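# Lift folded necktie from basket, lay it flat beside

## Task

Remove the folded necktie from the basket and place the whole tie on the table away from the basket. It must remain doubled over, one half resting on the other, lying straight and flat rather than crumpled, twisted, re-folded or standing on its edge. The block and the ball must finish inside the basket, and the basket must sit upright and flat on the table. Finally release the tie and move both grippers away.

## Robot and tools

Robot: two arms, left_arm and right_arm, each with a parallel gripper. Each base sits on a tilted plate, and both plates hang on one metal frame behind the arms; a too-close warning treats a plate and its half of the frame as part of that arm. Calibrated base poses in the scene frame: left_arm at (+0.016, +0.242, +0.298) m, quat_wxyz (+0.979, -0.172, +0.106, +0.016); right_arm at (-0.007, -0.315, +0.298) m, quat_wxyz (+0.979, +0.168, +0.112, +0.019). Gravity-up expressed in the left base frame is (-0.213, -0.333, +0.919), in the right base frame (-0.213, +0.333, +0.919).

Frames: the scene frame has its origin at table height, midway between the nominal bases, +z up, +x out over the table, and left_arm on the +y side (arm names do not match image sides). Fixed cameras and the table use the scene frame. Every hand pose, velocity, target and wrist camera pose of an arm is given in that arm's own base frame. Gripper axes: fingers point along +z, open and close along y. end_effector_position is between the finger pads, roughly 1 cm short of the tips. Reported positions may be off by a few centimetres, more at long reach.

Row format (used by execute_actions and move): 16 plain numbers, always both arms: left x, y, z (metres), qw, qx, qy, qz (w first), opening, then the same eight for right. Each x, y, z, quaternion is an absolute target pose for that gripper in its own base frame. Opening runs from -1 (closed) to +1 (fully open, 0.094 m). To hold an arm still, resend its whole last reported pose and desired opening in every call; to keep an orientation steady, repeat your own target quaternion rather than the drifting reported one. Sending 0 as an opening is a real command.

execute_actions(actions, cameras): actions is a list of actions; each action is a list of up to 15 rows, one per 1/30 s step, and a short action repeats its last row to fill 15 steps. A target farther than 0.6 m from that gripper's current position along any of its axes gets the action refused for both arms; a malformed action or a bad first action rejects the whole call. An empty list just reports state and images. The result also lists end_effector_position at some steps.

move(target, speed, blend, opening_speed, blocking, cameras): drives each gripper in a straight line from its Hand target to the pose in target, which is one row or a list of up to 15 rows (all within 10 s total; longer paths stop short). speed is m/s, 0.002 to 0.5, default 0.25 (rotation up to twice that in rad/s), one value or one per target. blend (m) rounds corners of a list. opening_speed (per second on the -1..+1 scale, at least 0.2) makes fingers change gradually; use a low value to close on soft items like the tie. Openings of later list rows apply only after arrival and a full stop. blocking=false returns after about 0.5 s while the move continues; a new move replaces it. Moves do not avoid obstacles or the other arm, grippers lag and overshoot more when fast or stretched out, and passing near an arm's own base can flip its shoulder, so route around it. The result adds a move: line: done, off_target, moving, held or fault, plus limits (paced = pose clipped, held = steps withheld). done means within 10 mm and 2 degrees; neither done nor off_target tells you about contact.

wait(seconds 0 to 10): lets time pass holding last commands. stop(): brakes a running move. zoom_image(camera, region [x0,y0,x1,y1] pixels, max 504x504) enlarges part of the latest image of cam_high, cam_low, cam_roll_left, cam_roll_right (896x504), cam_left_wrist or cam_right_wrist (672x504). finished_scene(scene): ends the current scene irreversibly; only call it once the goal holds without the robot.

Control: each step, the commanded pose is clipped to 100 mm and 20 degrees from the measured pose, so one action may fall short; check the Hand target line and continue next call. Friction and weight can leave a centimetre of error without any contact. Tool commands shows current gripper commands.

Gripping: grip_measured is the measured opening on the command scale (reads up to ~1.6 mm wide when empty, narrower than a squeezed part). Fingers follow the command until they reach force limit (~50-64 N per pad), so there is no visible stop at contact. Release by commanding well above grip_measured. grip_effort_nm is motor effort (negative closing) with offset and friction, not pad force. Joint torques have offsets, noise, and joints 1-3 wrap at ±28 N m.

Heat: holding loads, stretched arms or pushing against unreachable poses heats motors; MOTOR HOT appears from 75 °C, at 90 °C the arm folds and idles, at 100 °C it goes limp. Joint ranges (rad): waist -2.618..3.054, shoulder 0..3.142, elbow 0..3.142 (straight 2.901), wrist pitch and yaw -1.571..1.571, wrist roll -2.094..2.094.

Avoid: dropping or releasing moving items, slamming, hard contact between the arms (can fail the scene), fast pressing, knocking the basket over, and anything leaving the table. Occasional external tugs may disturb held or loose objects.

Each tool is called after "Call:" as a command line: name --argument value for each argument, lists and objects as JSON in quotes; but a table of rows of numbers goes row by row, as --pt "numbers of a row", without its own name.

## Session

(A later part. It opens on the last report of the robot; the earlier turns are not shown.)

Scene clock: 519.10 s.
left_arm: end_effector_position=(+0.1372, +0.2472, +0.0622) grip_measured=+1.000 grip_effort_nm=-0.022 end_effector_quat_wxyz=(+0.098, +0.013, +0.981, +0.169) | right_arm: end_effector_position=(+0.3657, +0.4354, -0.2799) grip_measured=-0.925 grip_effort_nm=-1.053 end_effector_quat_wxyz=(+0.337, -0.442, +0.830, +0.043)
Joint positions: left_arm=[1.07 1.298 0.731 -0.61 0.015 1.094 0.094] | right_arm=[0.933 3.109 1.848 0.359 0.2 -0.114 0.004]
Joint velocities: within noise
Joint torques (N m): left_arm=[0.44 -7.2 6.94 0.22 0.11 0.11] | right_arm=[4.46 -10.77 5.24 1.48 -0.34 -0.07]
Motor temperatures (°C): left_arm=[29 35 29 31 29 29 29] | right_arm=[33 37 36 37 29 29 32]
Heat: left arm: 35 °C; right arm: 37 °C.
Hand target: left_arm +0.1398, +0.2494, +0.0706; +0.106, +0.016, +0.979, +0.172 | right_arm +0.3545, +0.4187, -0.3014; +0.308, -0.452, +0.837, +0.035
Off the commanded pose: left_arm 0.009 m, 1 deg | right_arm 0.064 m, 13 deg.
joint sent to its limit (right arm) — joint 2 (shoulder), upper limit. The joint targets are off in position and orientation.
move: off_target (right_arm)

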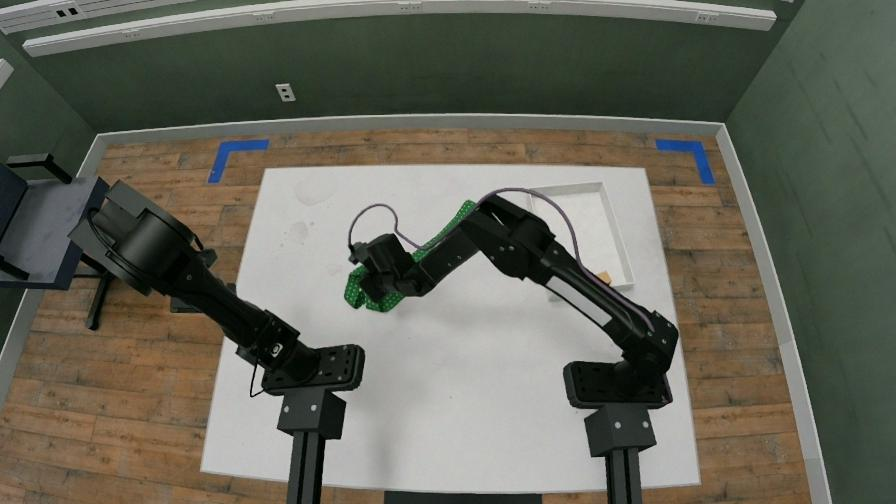

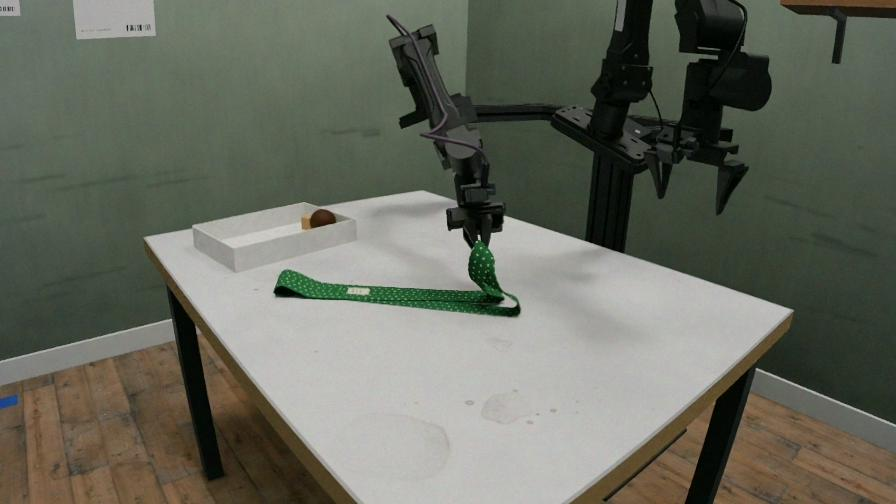

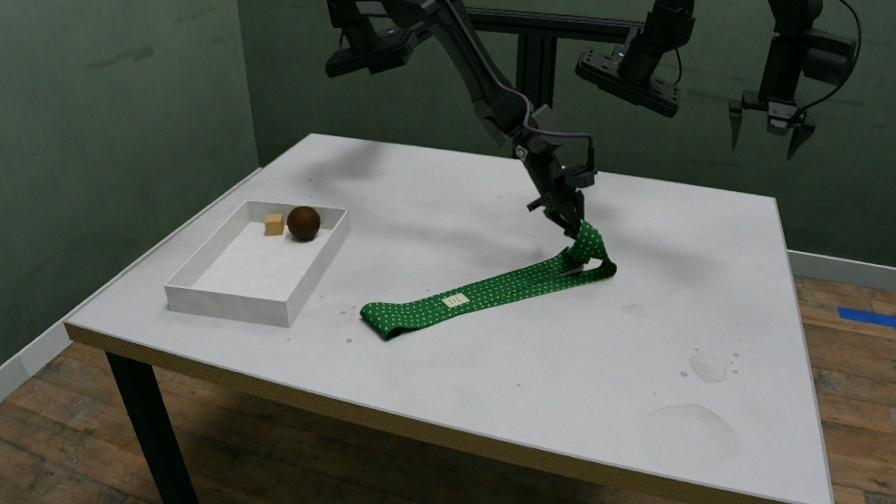

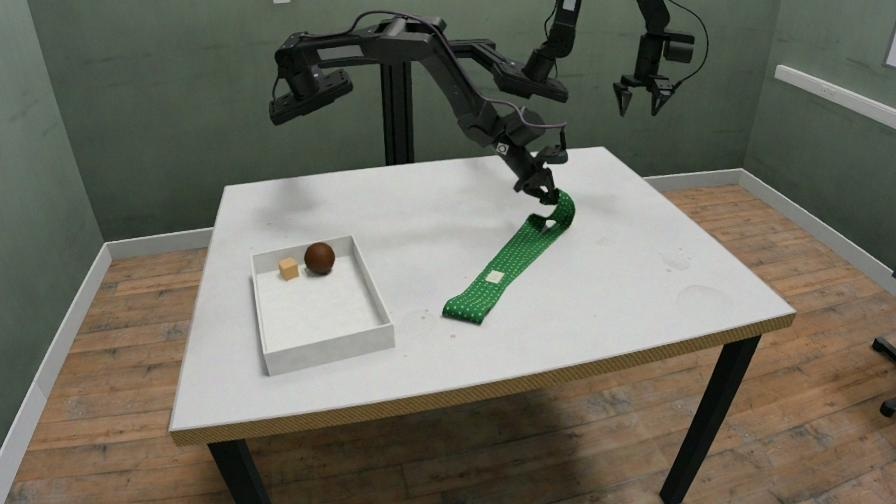

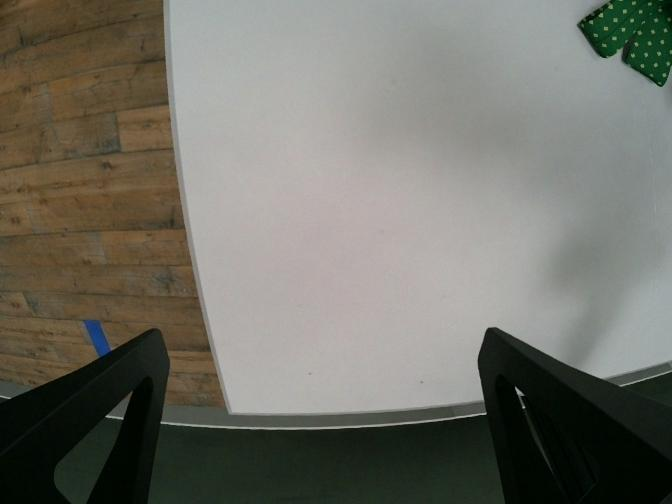

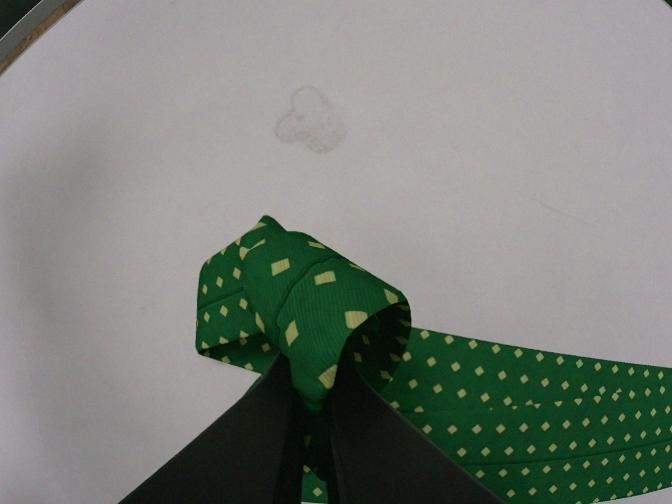

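Call:
move --target '[0.1398,0.2495,0.0708,0.106,0.016,0.979,0.172,1,0.3108,0.3525,-0.3368,0.274,-0.396,0.8705,-0.099,-1]' --speed 0.12

Scene clock: 535.50 s.
left_arm: end_effector_position=(+0.1372, +0.2472, +0.0622) grip_measured=+1.000 grip_effort_nm=-0.017 end_effector_quat_wxyz=(+0.098, +0.013, +0.981, +0.169) | right_arm: end_effector_position=(+0.3296, +0.3643, -0.3165) grip_measured=-0.925 grip_effort_nm=-1.053 end_effector_quat_wxyz=(+0.280, -0.393, +0.874, -0.055)
Joint positions: left_arm=[1.07 1.298 0.731 -0.61 0.015 1.094 0.094] | right_arm=[0.968 3.109 1.709 0.278 0.378 0.036 0.004]
Joint velocities: within noise
Joint torques (N m): left_arm=[0.53 -7.17 6.94 0.21 0.11 0.09] | right_arm=[6.2 -10.06 4.01 1.25 0.1 0.07]
Motor temperatures (°C): left_arm=[29 35 29 31 29 29 29] | right_arm=[33 38 36 36 29 29 32]
Heat: left arm: 35 °C; right arm: 38 °C.
Hand target: left_arm +0.1398, +0.2494, +0.0706; +0.106, +0.016, +0.979, +0.172 | right_arm +0.3104, +0.3507, -0.3329; +0.257, -0.406, +0.874, -0.073
Off the commanded pose: left_arm 0.009 m, 1 deg | right_arm 0.030 m, 5 deg.
joint sent to its limit (right arm) — joint 2 (shoulder), upper limit. The joint targets are off in position and orientation.
move: off_target (right_arm)

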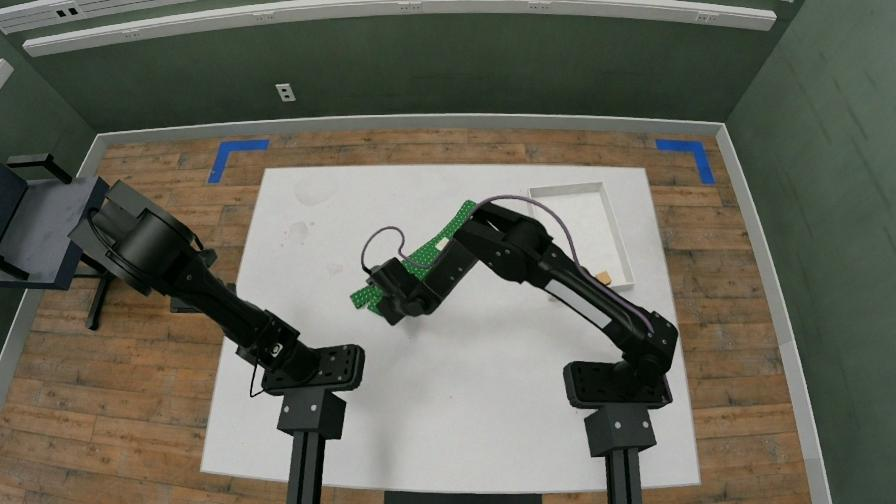

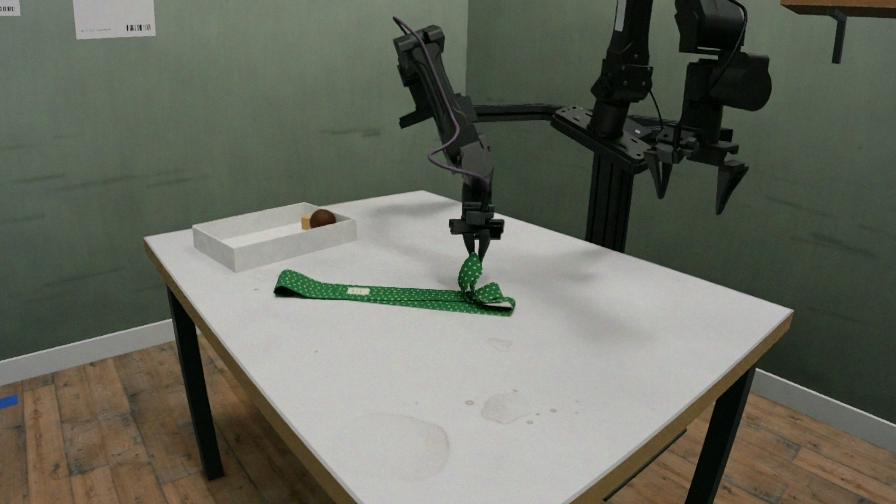

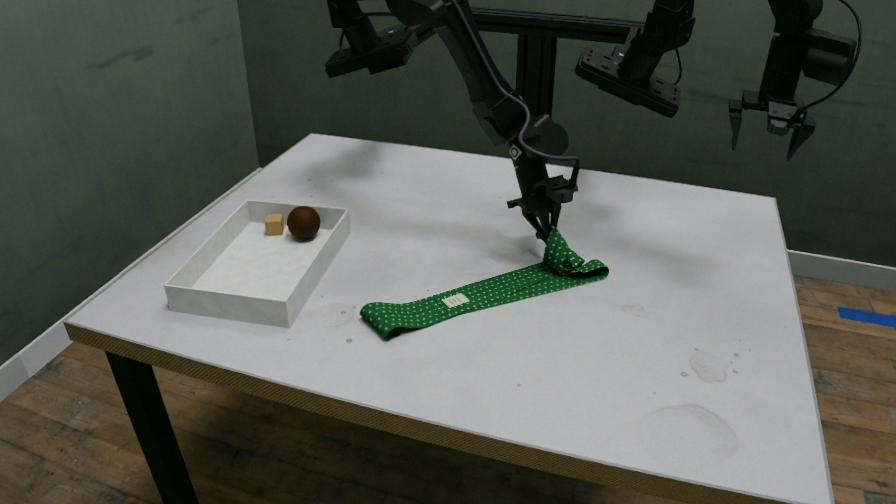

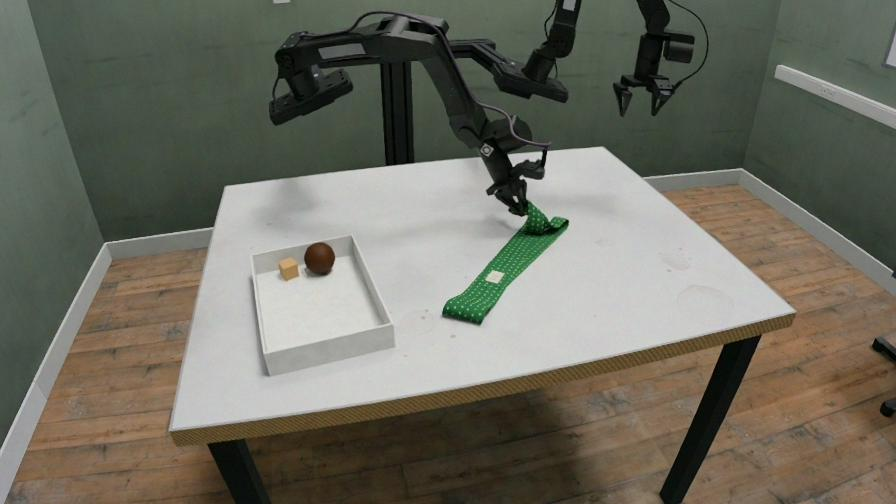

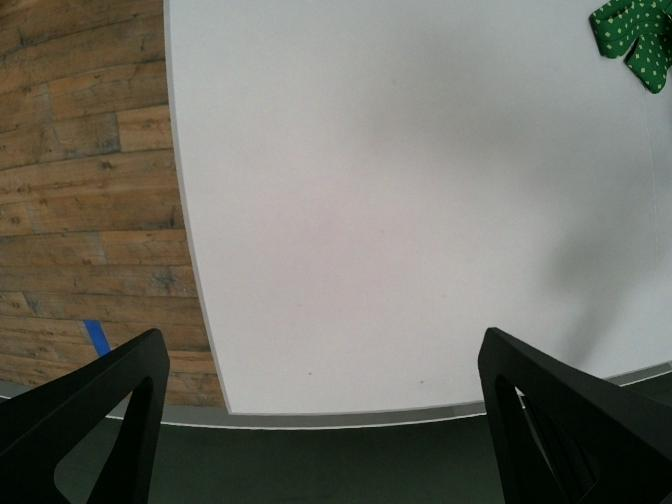

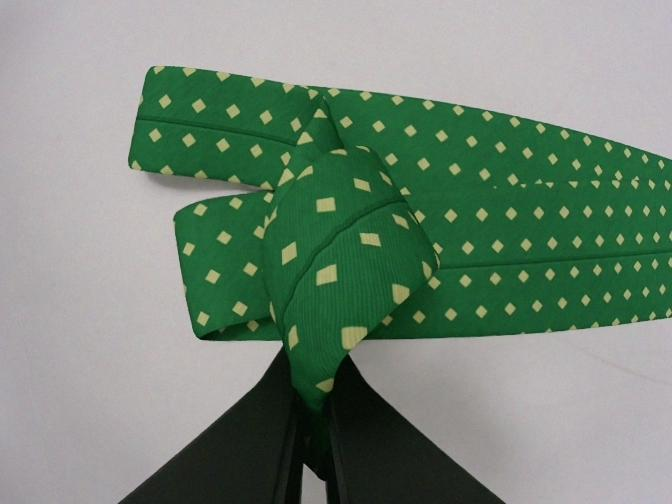

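Call:
move --target '[0.1398,0.2495,0.0708,0.106,0.016,0.979,0.172,1,0.2695,0.2926,-0.3355,0.274,-0.396,0.8705,-0.099,-1]' --speed 0.12

Scene clock: 544.60 s.
left_arm: end_effector_position=(+0.1372, +0.2472, +0.0622) grip_measured=+1.000 grip_effort_nm=-0.017 end_effector_quat_wxyz=(+0.098, +0.013, +0.981, +0.169) | right_arm: end_effector_position=(+0.2722, +0.2896, -0.3388) grip_measured=-0.924 grip_effort_nm=-1.062 end_effector_quat_wxyz=(+0.267, -0.395, +0.874, -0.098)
Joint positions: left_arm=[1.07 1.298 0.731 -0.61 0.015 1.094 0.094] | right_arm=[1.013 3.109 1.391 0.514 0.456 0.077 0.004]
Joint velocities: within noise
Joint torques (N m): left_arm=[0.46 -7.27 6.98 0.23 0.12 0.09] | right_arm=[5.05 -11.25 2.45 1.44 0.19 0.09]
Motor temperatures (°C): left_arm=[29 35 29 30 29 29 29] | right_arm=[33 38 35 36 29 29 32]
Heat: left arm: 35 °C; right arm: 38 °C.
Hand target: left_arm +0.1398, +0.2494, +0.0706; +0.106, +0.016, +0.979, +0.172 | right_arm +0.2695, +0.2926, -0.3356; +0.274, -0.396, +0.871, -0.099
Off the commanded pose: left_arm 0.009 m, 1 deg | right_arm 0.005 m, 1 deg.
move: done

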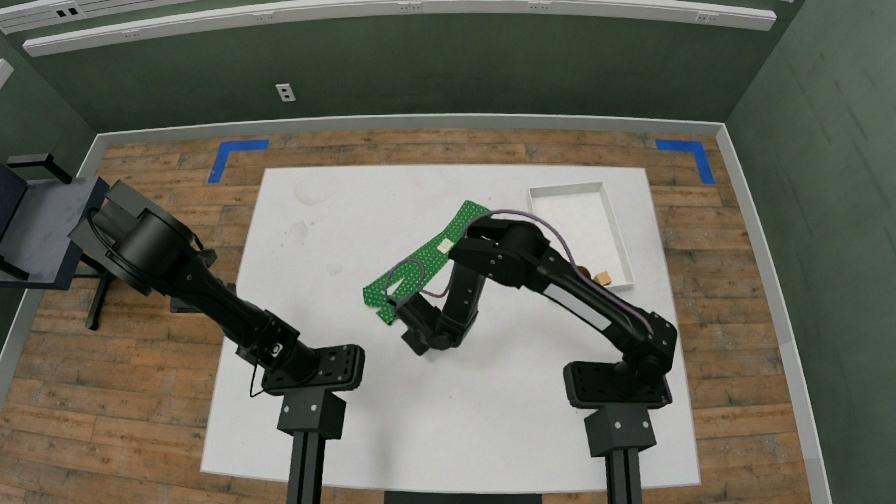

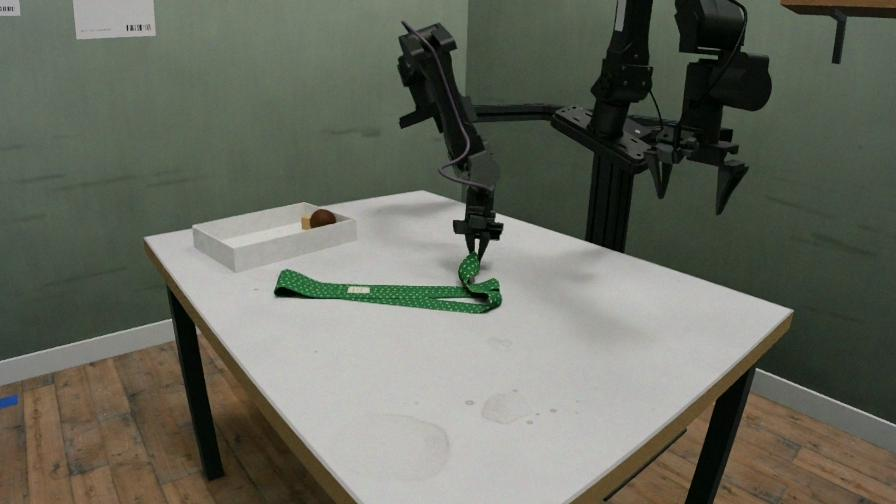

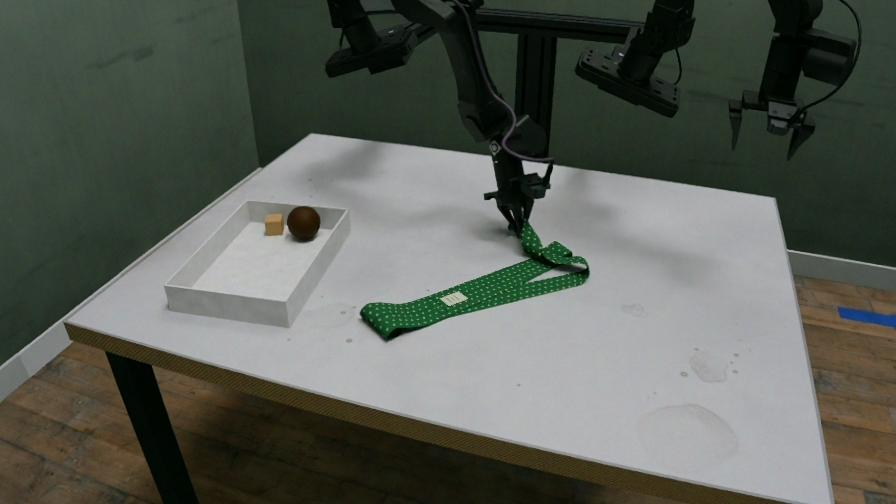

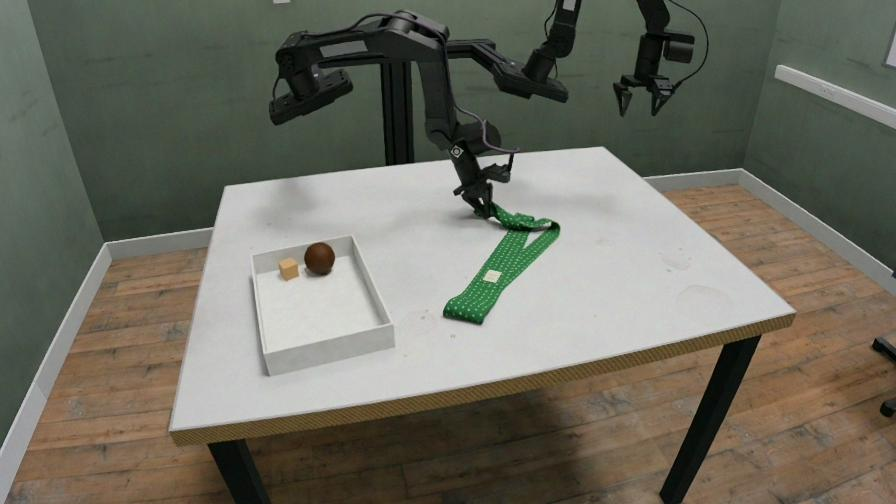

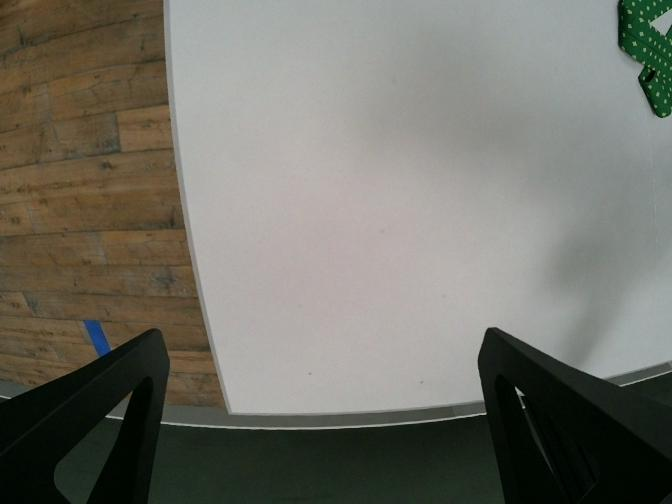

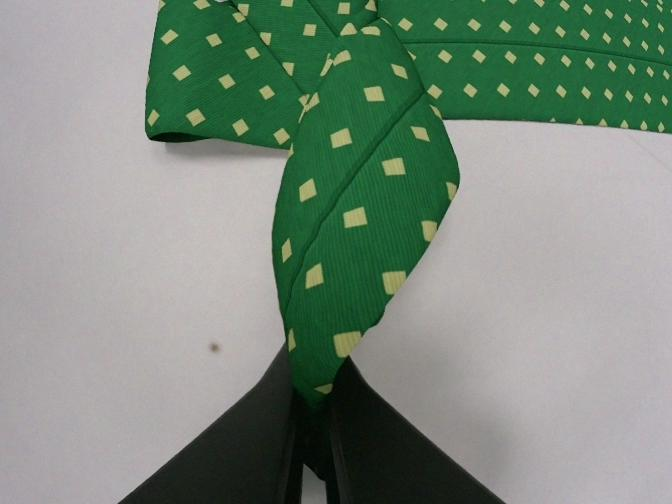

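Call:
move --pt "0.1398 0.2495 0.0708 0.106 0.016 0.979 0.172 1 0.2695 0.2926 -0.3355 0.274 -0.396 0.8705 -0.099 0.5" --pt "0.1398 0.2495 0.0708 0.106 0.016 0.979 0.172 1 0.2117 0.3210 -0.1741 0.274 -0.396 0.8705 -0.099 0.5" --pt "0.1398 0.2495 0.0708 0.106 0.016 0.979 0.172 1 0.1530 -0.1432 0.0351 0.112 0.019 0.979 -0.168 0.5" --speed '[0.08,0.1,0.25]' --opening_speed 1.0

Scene clock: 561.33 s.
left_arm: end_effector_position=(+0.1372, +0.2472, +0.0622) grip_measured=+1.000 grip_effort_nm=-0.022 end_effector_quat_wxyz=(+0.098, +0.013, +0.981, +0.169) | right_arm: end_effector_position=(+0.1527, -0.1443, +0.0335) grip_measured=+0.498 grip_effort_nm=0.081 end_effector_quat_wxyz=(+0.114, +0.021, +0.977, -0.177)
Joint positions: left_arm=[1.07 1.298 0.731 -0.61 0.015 1.094 0.094] | right_arm=[-0.629 0.983 0.431 -0.623 0.157 -0.617 0.07]
Joint velocities: within noise
Joint torques (N m): left_arm=[0.46 -7.27 6.99 0.23 0.12 0.09] | right_arm=[-0.31 -2.13 7.51 0.42 -0.16 -0.05]
Motor temperatures (°C): left_arm=[29 35 29 30 29 29 29] | right_arm=[33 38 35 35 29 29 32]
Heat: left arm: 35 °C; right arm: 38 °C.
Hand target: left_arm +0.1398, +0.2494, +0.0706; +0.106, +0.016, +0.979, +0.172 | right_arm +0.1530, -0.1432, +0.0351; +0.112, +0.019, +0.979, -0.168
Off the commanded pose: left_arm 0.009 m, 1 deg | right_arm 0.002 m, 1 deg.
move: done

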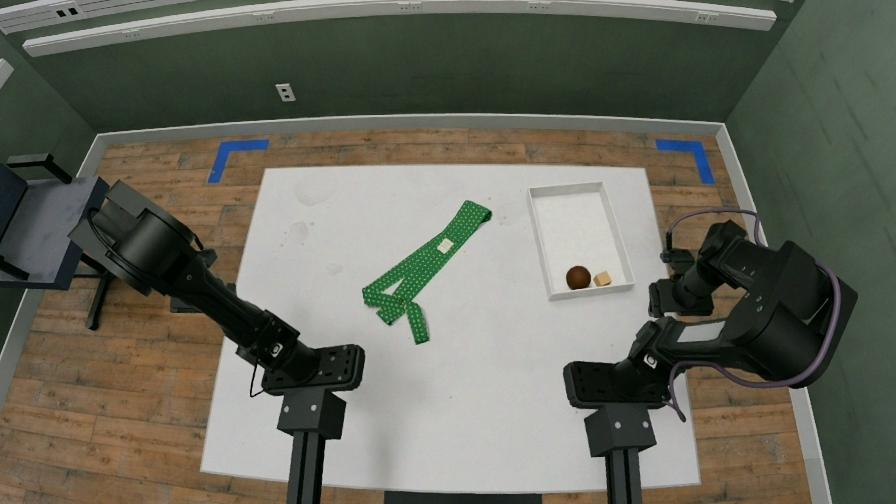

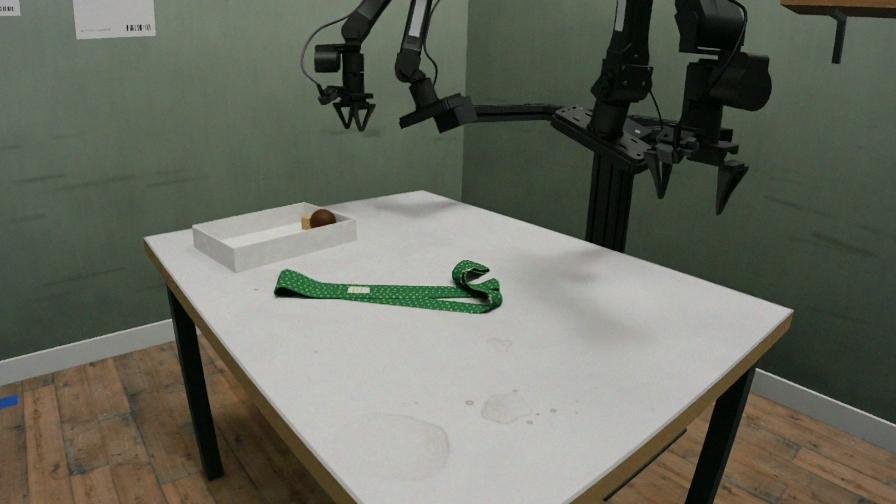

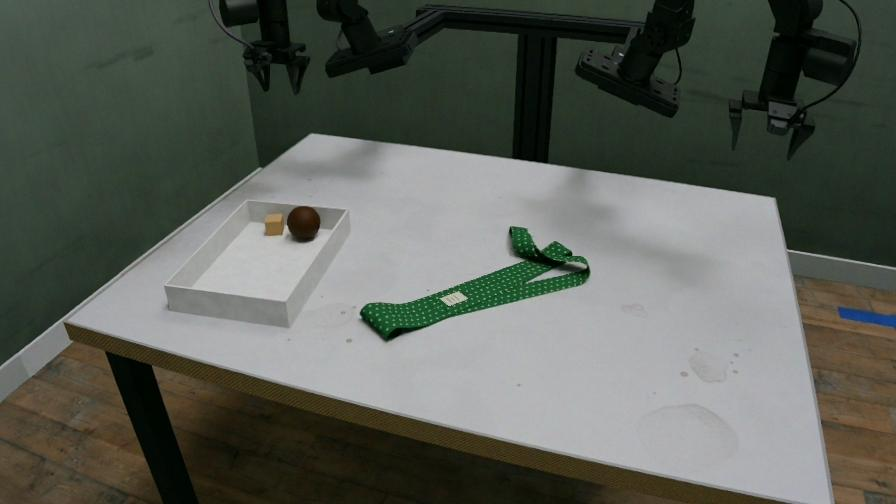

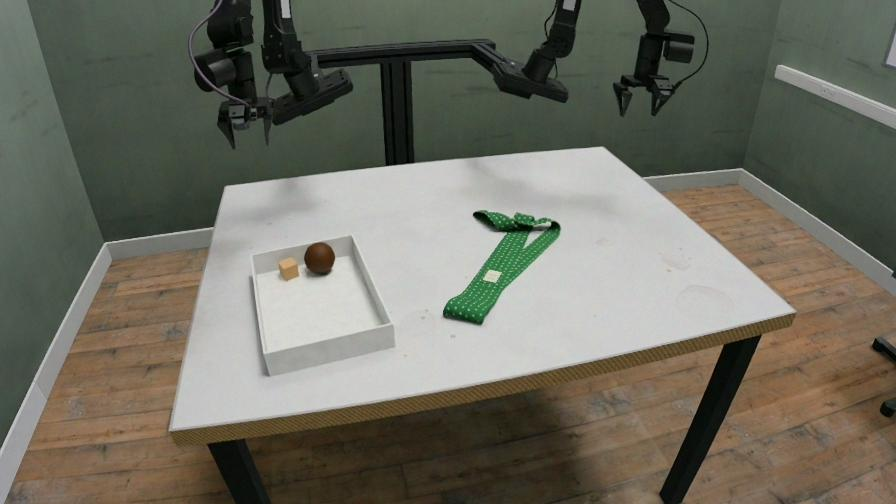

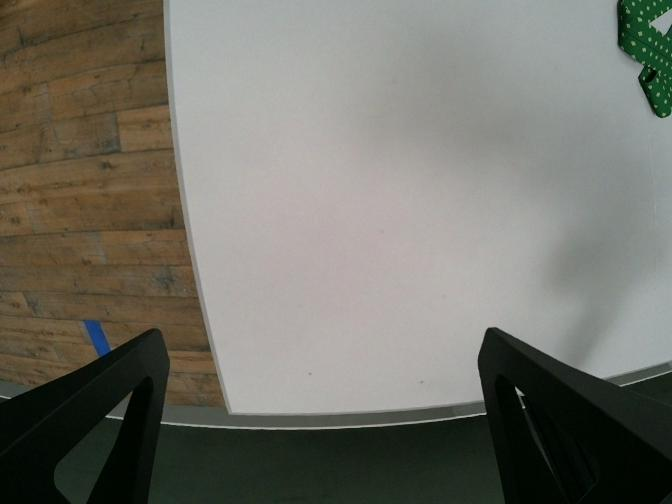

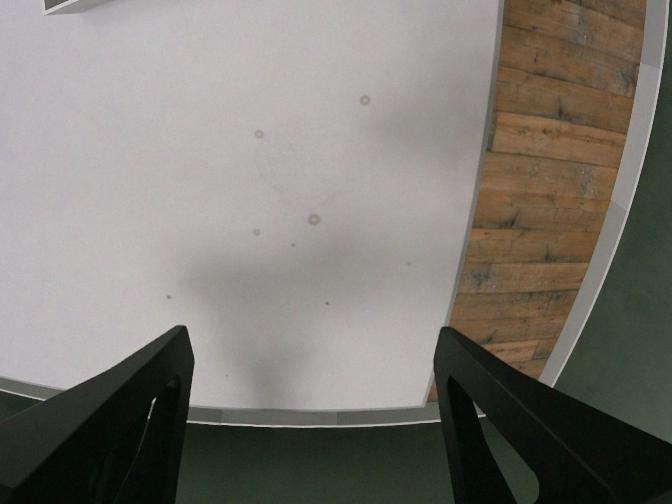

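Call:
move --target '[0.1819,-0.1260,-0.1103,0.106,0.016,0.979,0.172,1,0.1530,-0.1432,0.0351,0.112,0.019,0.979,-0.168,0.5]' --cameras '["cam_high","cam_left_wrist","cam_low"]'

Scene clock: 572.77 s.
left_arm: end_effector_position=(+0.1805, -0.1242, -0.1097) grip_measured=+1.000 grip_effort_nm=-0.017 end_effector_quat_wxyz=(+0.102, +0.013, +0.981, +0.165) | right_arm: end_effector_position=(+0.1527, -0.1442, +0.0335) grip_measured=+0.498 grip_effort_nm=0.076 end_effector_quat_wxyz=(+0.114, +0.021, +0.977, -0.177)
Joint positions: left_arm=[-0.904 2.034 0.646 -0.317 -0.367 -0.902 0.094] | right_arm=[-0.629 0.983 0.431 -0.623 0.157 -0.618 0.07]
Joint velocities: within noise
Joint torques (N m): left_arm=[-3.37 -5.26 4.86 0.32 -0.1 -0.02] | right_arm=[-0.32 -2.11 7.51 0.4 -0.15 -0.05]
Motor temperatures (°C): left_arm=[29 35 29 30 29 29 29] | right_arm=[32 36 35 34 29 29 32]
Heat: left arm: 35 °C; right arm: 36 °C.
Hand target: left_arm +0.1819, -0.1260, -0.1103; +0.106, +0.016, +0.979, +0.172 | right_arm +0.1530, -0.1432, +0.0351; +0.112, +0.019, +0.979, -0.168
Off the commanded pose: left_arm 0.002 m, 1 deg | right_arm 0.002 m, 1 deg.
move: done
Images, in order (width x height): cam_high 896x504, cam_low 896x504, cam_left_wrist 672x504.

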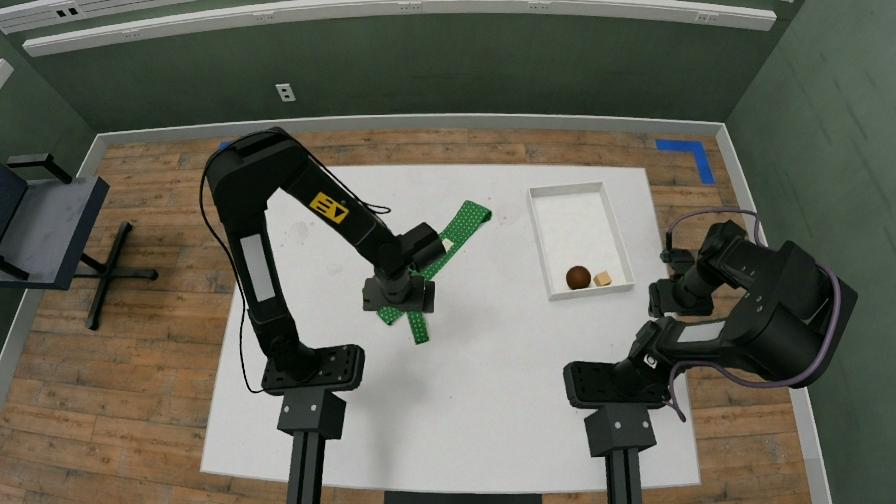

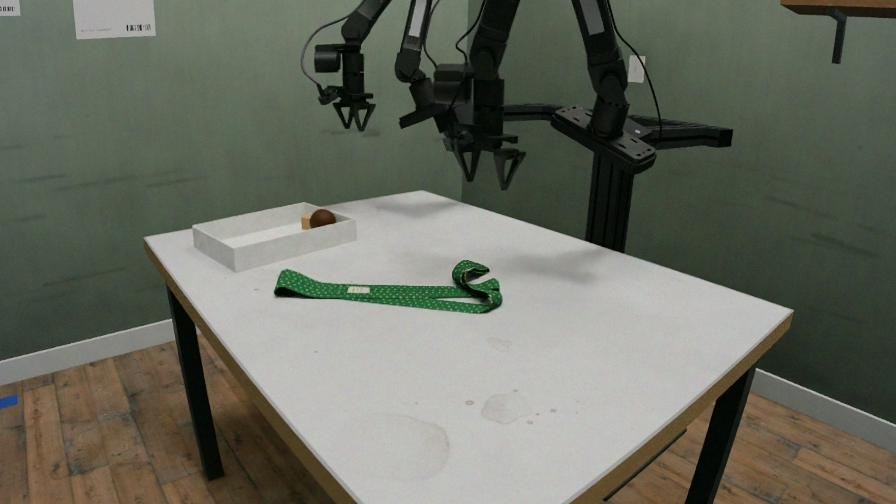

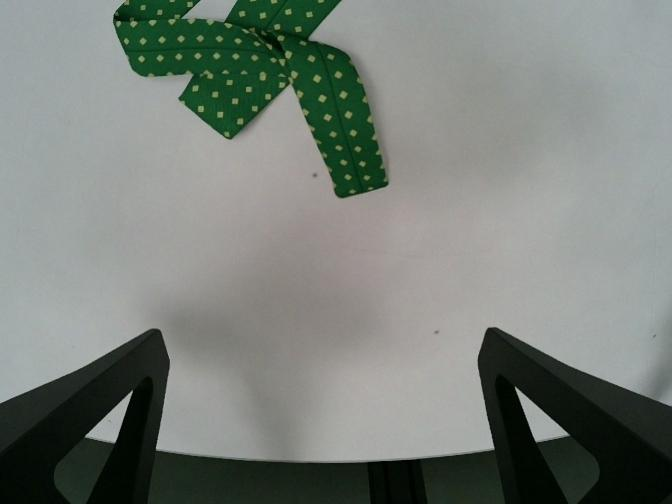

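Call:
move --target '[0.2100,-0.0936,-0.2554,0.130,-0.129,0.971,0.154,0.5,0.1530,-0.1432,0.0351,0.112,0.019,0.979,-0.168,0.5]' --cameras '["cam_high","cam_left_wrist","cam_low"]' --speed 0.15

Scene clock: 586.33 s.
left_arm: end_effector_position=(+0.2084, -0.0970, -0.2521) grip_measured=+0.503 grip_effort_nm=-0.164 end_effector_quat_wxyz=(+0.124, -0.123, +0.973, +0.150) | right_arm: end_effector_position=(+0.1527, -0.1442, +0.0335) grip_measured=+0.498 grip_effort_nm=0.071 end_effector_quat_wxyz=(+0.114, +0.021, +0.977, -0.177)
Joint positions: left_arm=[-0.737 2.689 0.795 0.253 -0.386 -1.002 0.071] | right_arm=[-0.629 0.983 0.431 -0.623 0.157 -0.618 0.07]
Joint velocities: within noise
Joint torques (N m): left_arm=[-2.69 -6.82 0.96 0.48 -0.16 -0.07] | right_arm=[-0.31 -2.13 7.51 0.4 -0.15 -0.06]
Motor temperatures (°C): left_arm=[29 34 29 30 29 29 29] | right_arm=[32 35 35 33 29 29 31]
Heat: left arm: 34 °C; right arm: 35 °C.
Hand target: left_arm +0.2098, -0.0935, -0.2553; +0.130, -0.129, +0.971, +0.154 | right_arm +0.1530, -0.1432, +0.0351; +0.112, +0.019, +0.979, -0.168
Off the commanded pose: left_arm 0.005 m, 1 deg | right_arm 0.002 m, 1 deg.
move: done
Images, in order (width x height): cam_high 896x504, cam_low 896x504, cam_left_wrist 672x504.

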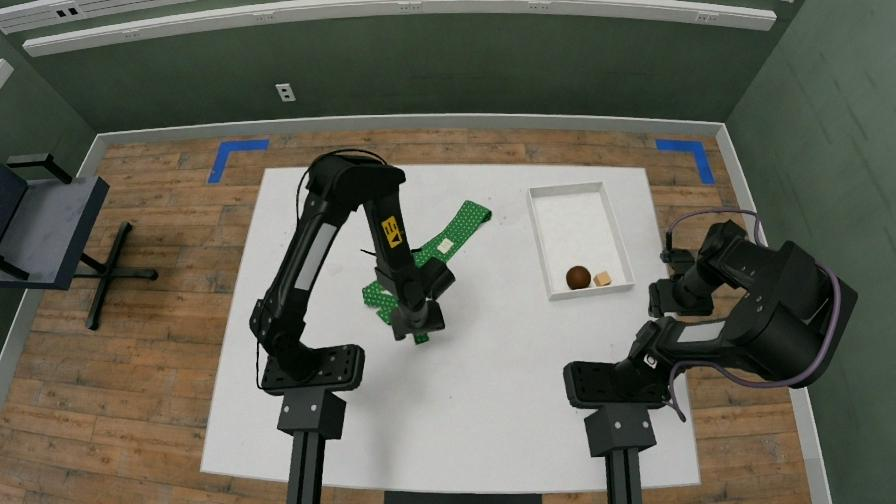

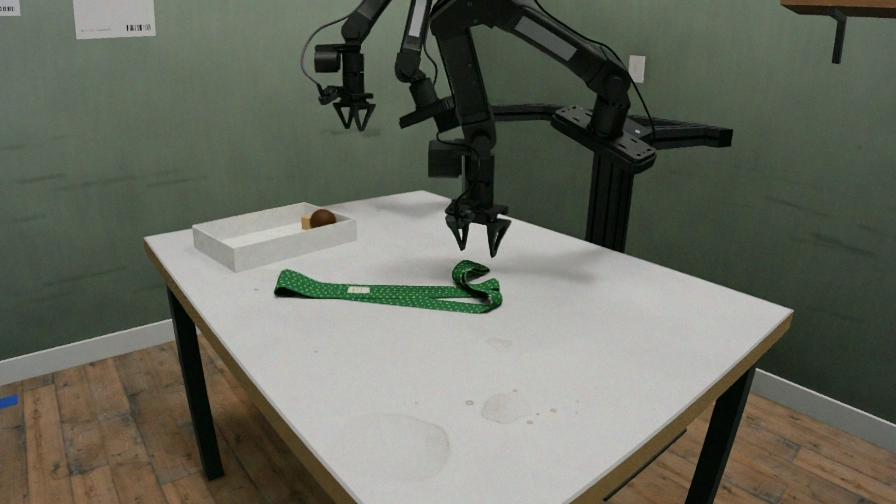

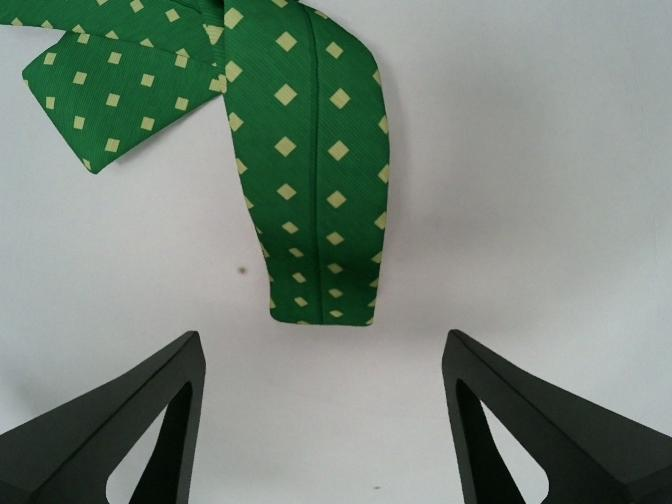

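Call:
move --target '[0.2294,-0.0787,-0.2846,0.130,-0.129,0.971,0.154,0.5,0.1530,-0.1432,0.0351,0.112,0.019,0.979,-0.168,0.5]' --cameras '["cam_left_wrist","cam_low","cam_roll_left"]' --speed 0.08

Scene clock: 595.97 s.
left_arm: end_effector_position=(+0.2294, -0.0828, -0.2807) grip_measured=+0.503 grip_effort_nm=-0.168 end_effector_quat_wxyz=(+0.126, -0.131, +0.972, +0.149) | right_arm: end_effector_position=(+0.1527, -0.1442, +0.0335) grip_measured=+0.498 grip_effort_nm=0.081 end_effector_quat_wxyz=(+0.114, +0.020, +0.977, -0.177)
Joint positions: left_arm=[-0.634 2.809 0.882 0.331 -0.392 -0.906 0.071] | right_arm=[-0.629 0.983 0.431 -0.623 0.157 -0.618 0.07]
Joint velocities: within noise
Joint torques (N m): left_arm=[-2.92 -6.93 0.59 0.51 -0.13 0.08] | right_arm=[-0.32 -2.11 7.51 0.41 -0.15 -0.06]
Motor temperatures (°C): left_arm=[29 34 28 30 29 29 29] | right_arm=[32 34 35 33 29 29 31]
Heat: left arm: 34 °C; right arm: 35 °C.
Hand target: left_arm +0.2292, -0.0787, -0.2845; +0.130, -0.129, +0.971, +0.154 | right_arm +0.1530, -0.1433, +0.0351; +0.112, +0.019, +0.979, -0.168
Off the commanded pose: left_arm 0.006 m, 1 deg | right_arm 0.002 m, 1 deg.
move: done
Images, in order (width x height): cam_low 896x504, cam_roll_left 896x504, cam_left_wrist 672x504.

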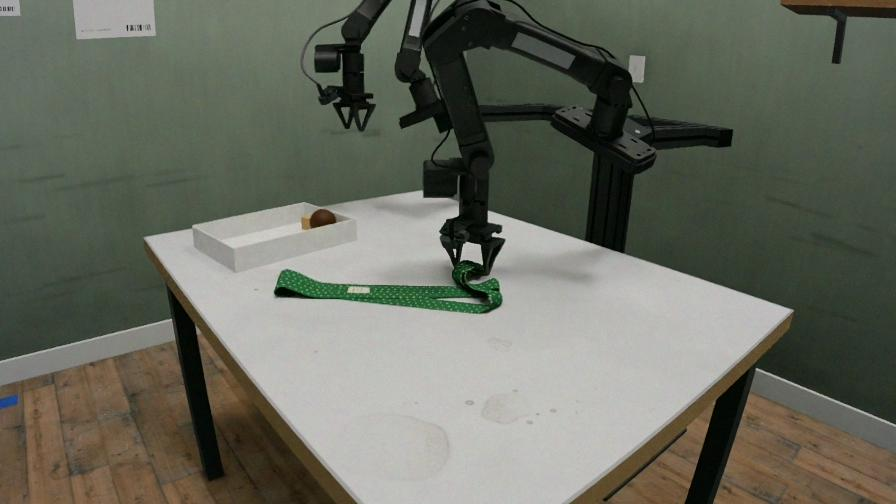

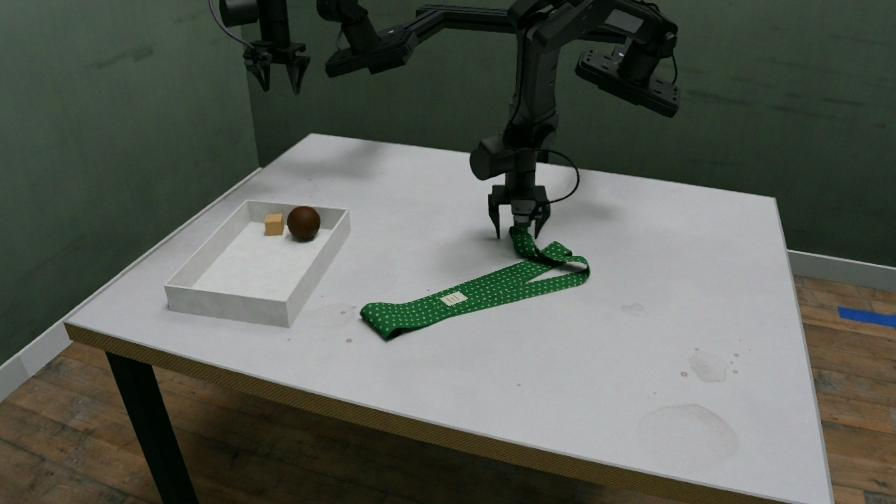

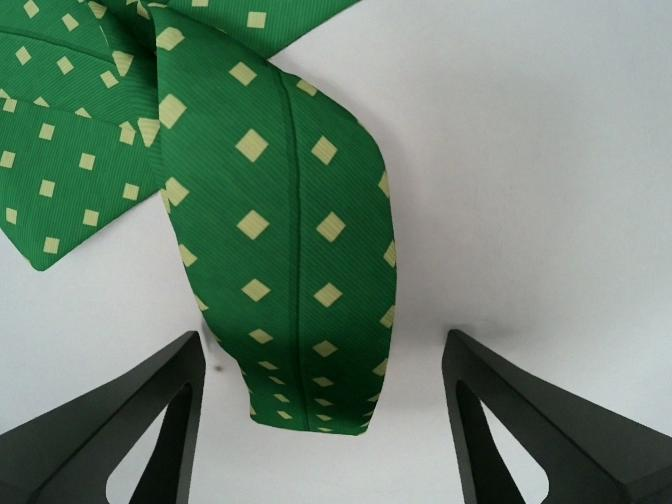

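Call:
move --pt "0.2301 -0.0732 -0.2910 0.130 -0.129 0.971 0.154 0.5 0.1530 -0.1432 0.0351 0.112 0.019 0.979 -0.168 0.5" --pt "0.2301 -0.0732 -0.2900 0.130 -0.129 0.971 0.154 -1 0.1530 -0.1432 0.0351 0.112 0.019 0.979 -0.168 0.5" --cameras '["cam_left_wrist","cam_low","cam_roll_left"]' --speed 0.08 --opening_speed 0.8

Scene clock: 605.53 s.
left_arm: end_effector_position=(+0.2315, -0.0798, -0.2850) grip_measured=-0.926 grip_effort_nm=-1.048 end_effector_quat_wxyz=(+0.130, -0.129, +0.972, +0.145) | right_arm: end_effector_position=(+0.1527, -0.1442, +0.0335) grip_measured=+0.498 grip_effort_nm=0.085 end_effector_quat_wxyz=(+0.114, +0.020, +0.977, -0.177)
Joint positions: left_arm=[-0.618 2.829 0.882 0.369 -0.392 -0.882 0.003] | right_arm=[-0.629 0.983 0.431 -0.623 0.157 -0.618 0.07]
Joint velocities: within noise
Joint torques (N m): left_arm=[-2.58 -6.56 0.75 0.48 -0.14 0.09] | right_arm=[-0.31 -2.13 7.51 0.4 -0.15 -0.05]
Motor temperatures (°C): left_arm=[29 34 28 30 29 29 29] | right_arm=[32 34 35 33 29 29 31]
Heat: left arm: 34 °C; right arm: 35 °C.
Hand target: left_arm +0.2300, -0.0734, -0.2897; +0.130, -0.129, +0.971, +0.154 | right_arm +0.1530, -0.1432, +0.0351; +0.112, +0.019, +0.979, -0.168
Off the commanded pose: left_arm 0.008 m, 1 deg | right_arm 0.002 m, 1 deg.
move: done
Images, in order (width x height): cam_low 896x504, cam_roll_left 896x504, cam_left_wrist 672x504.

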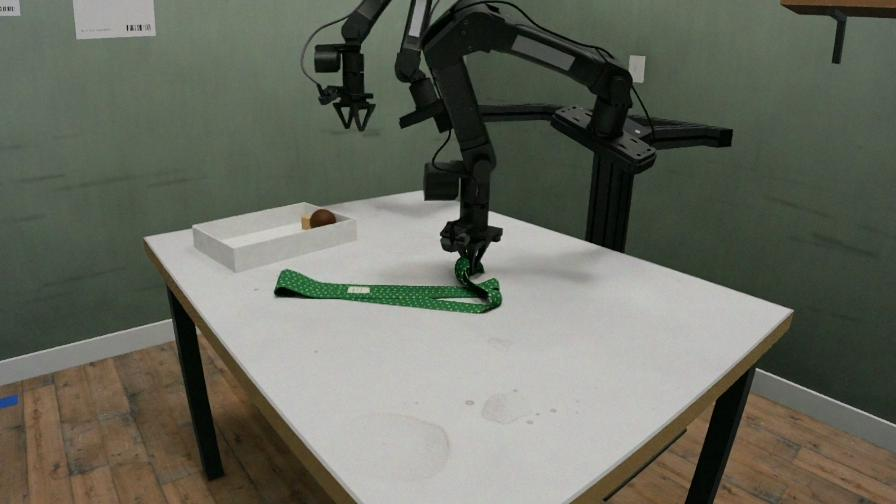

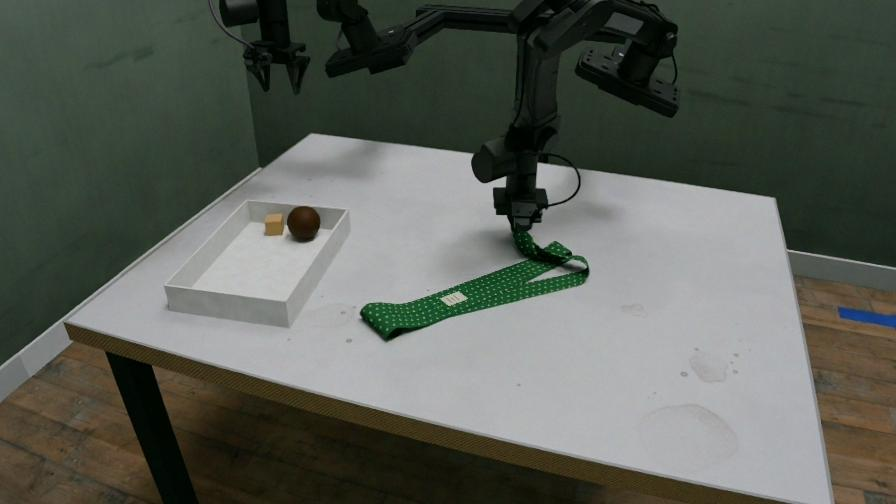

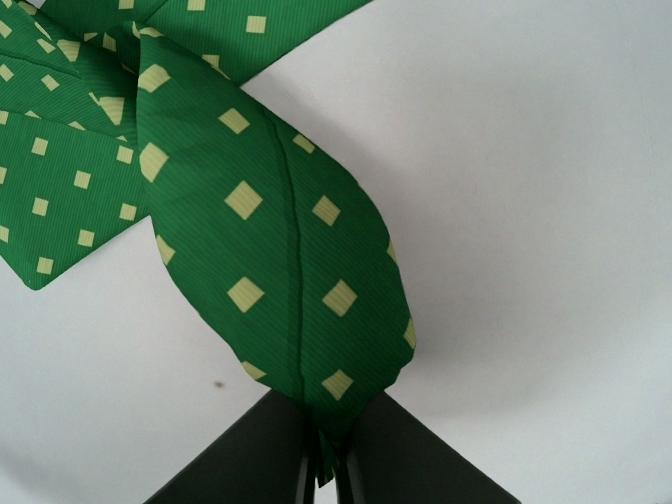

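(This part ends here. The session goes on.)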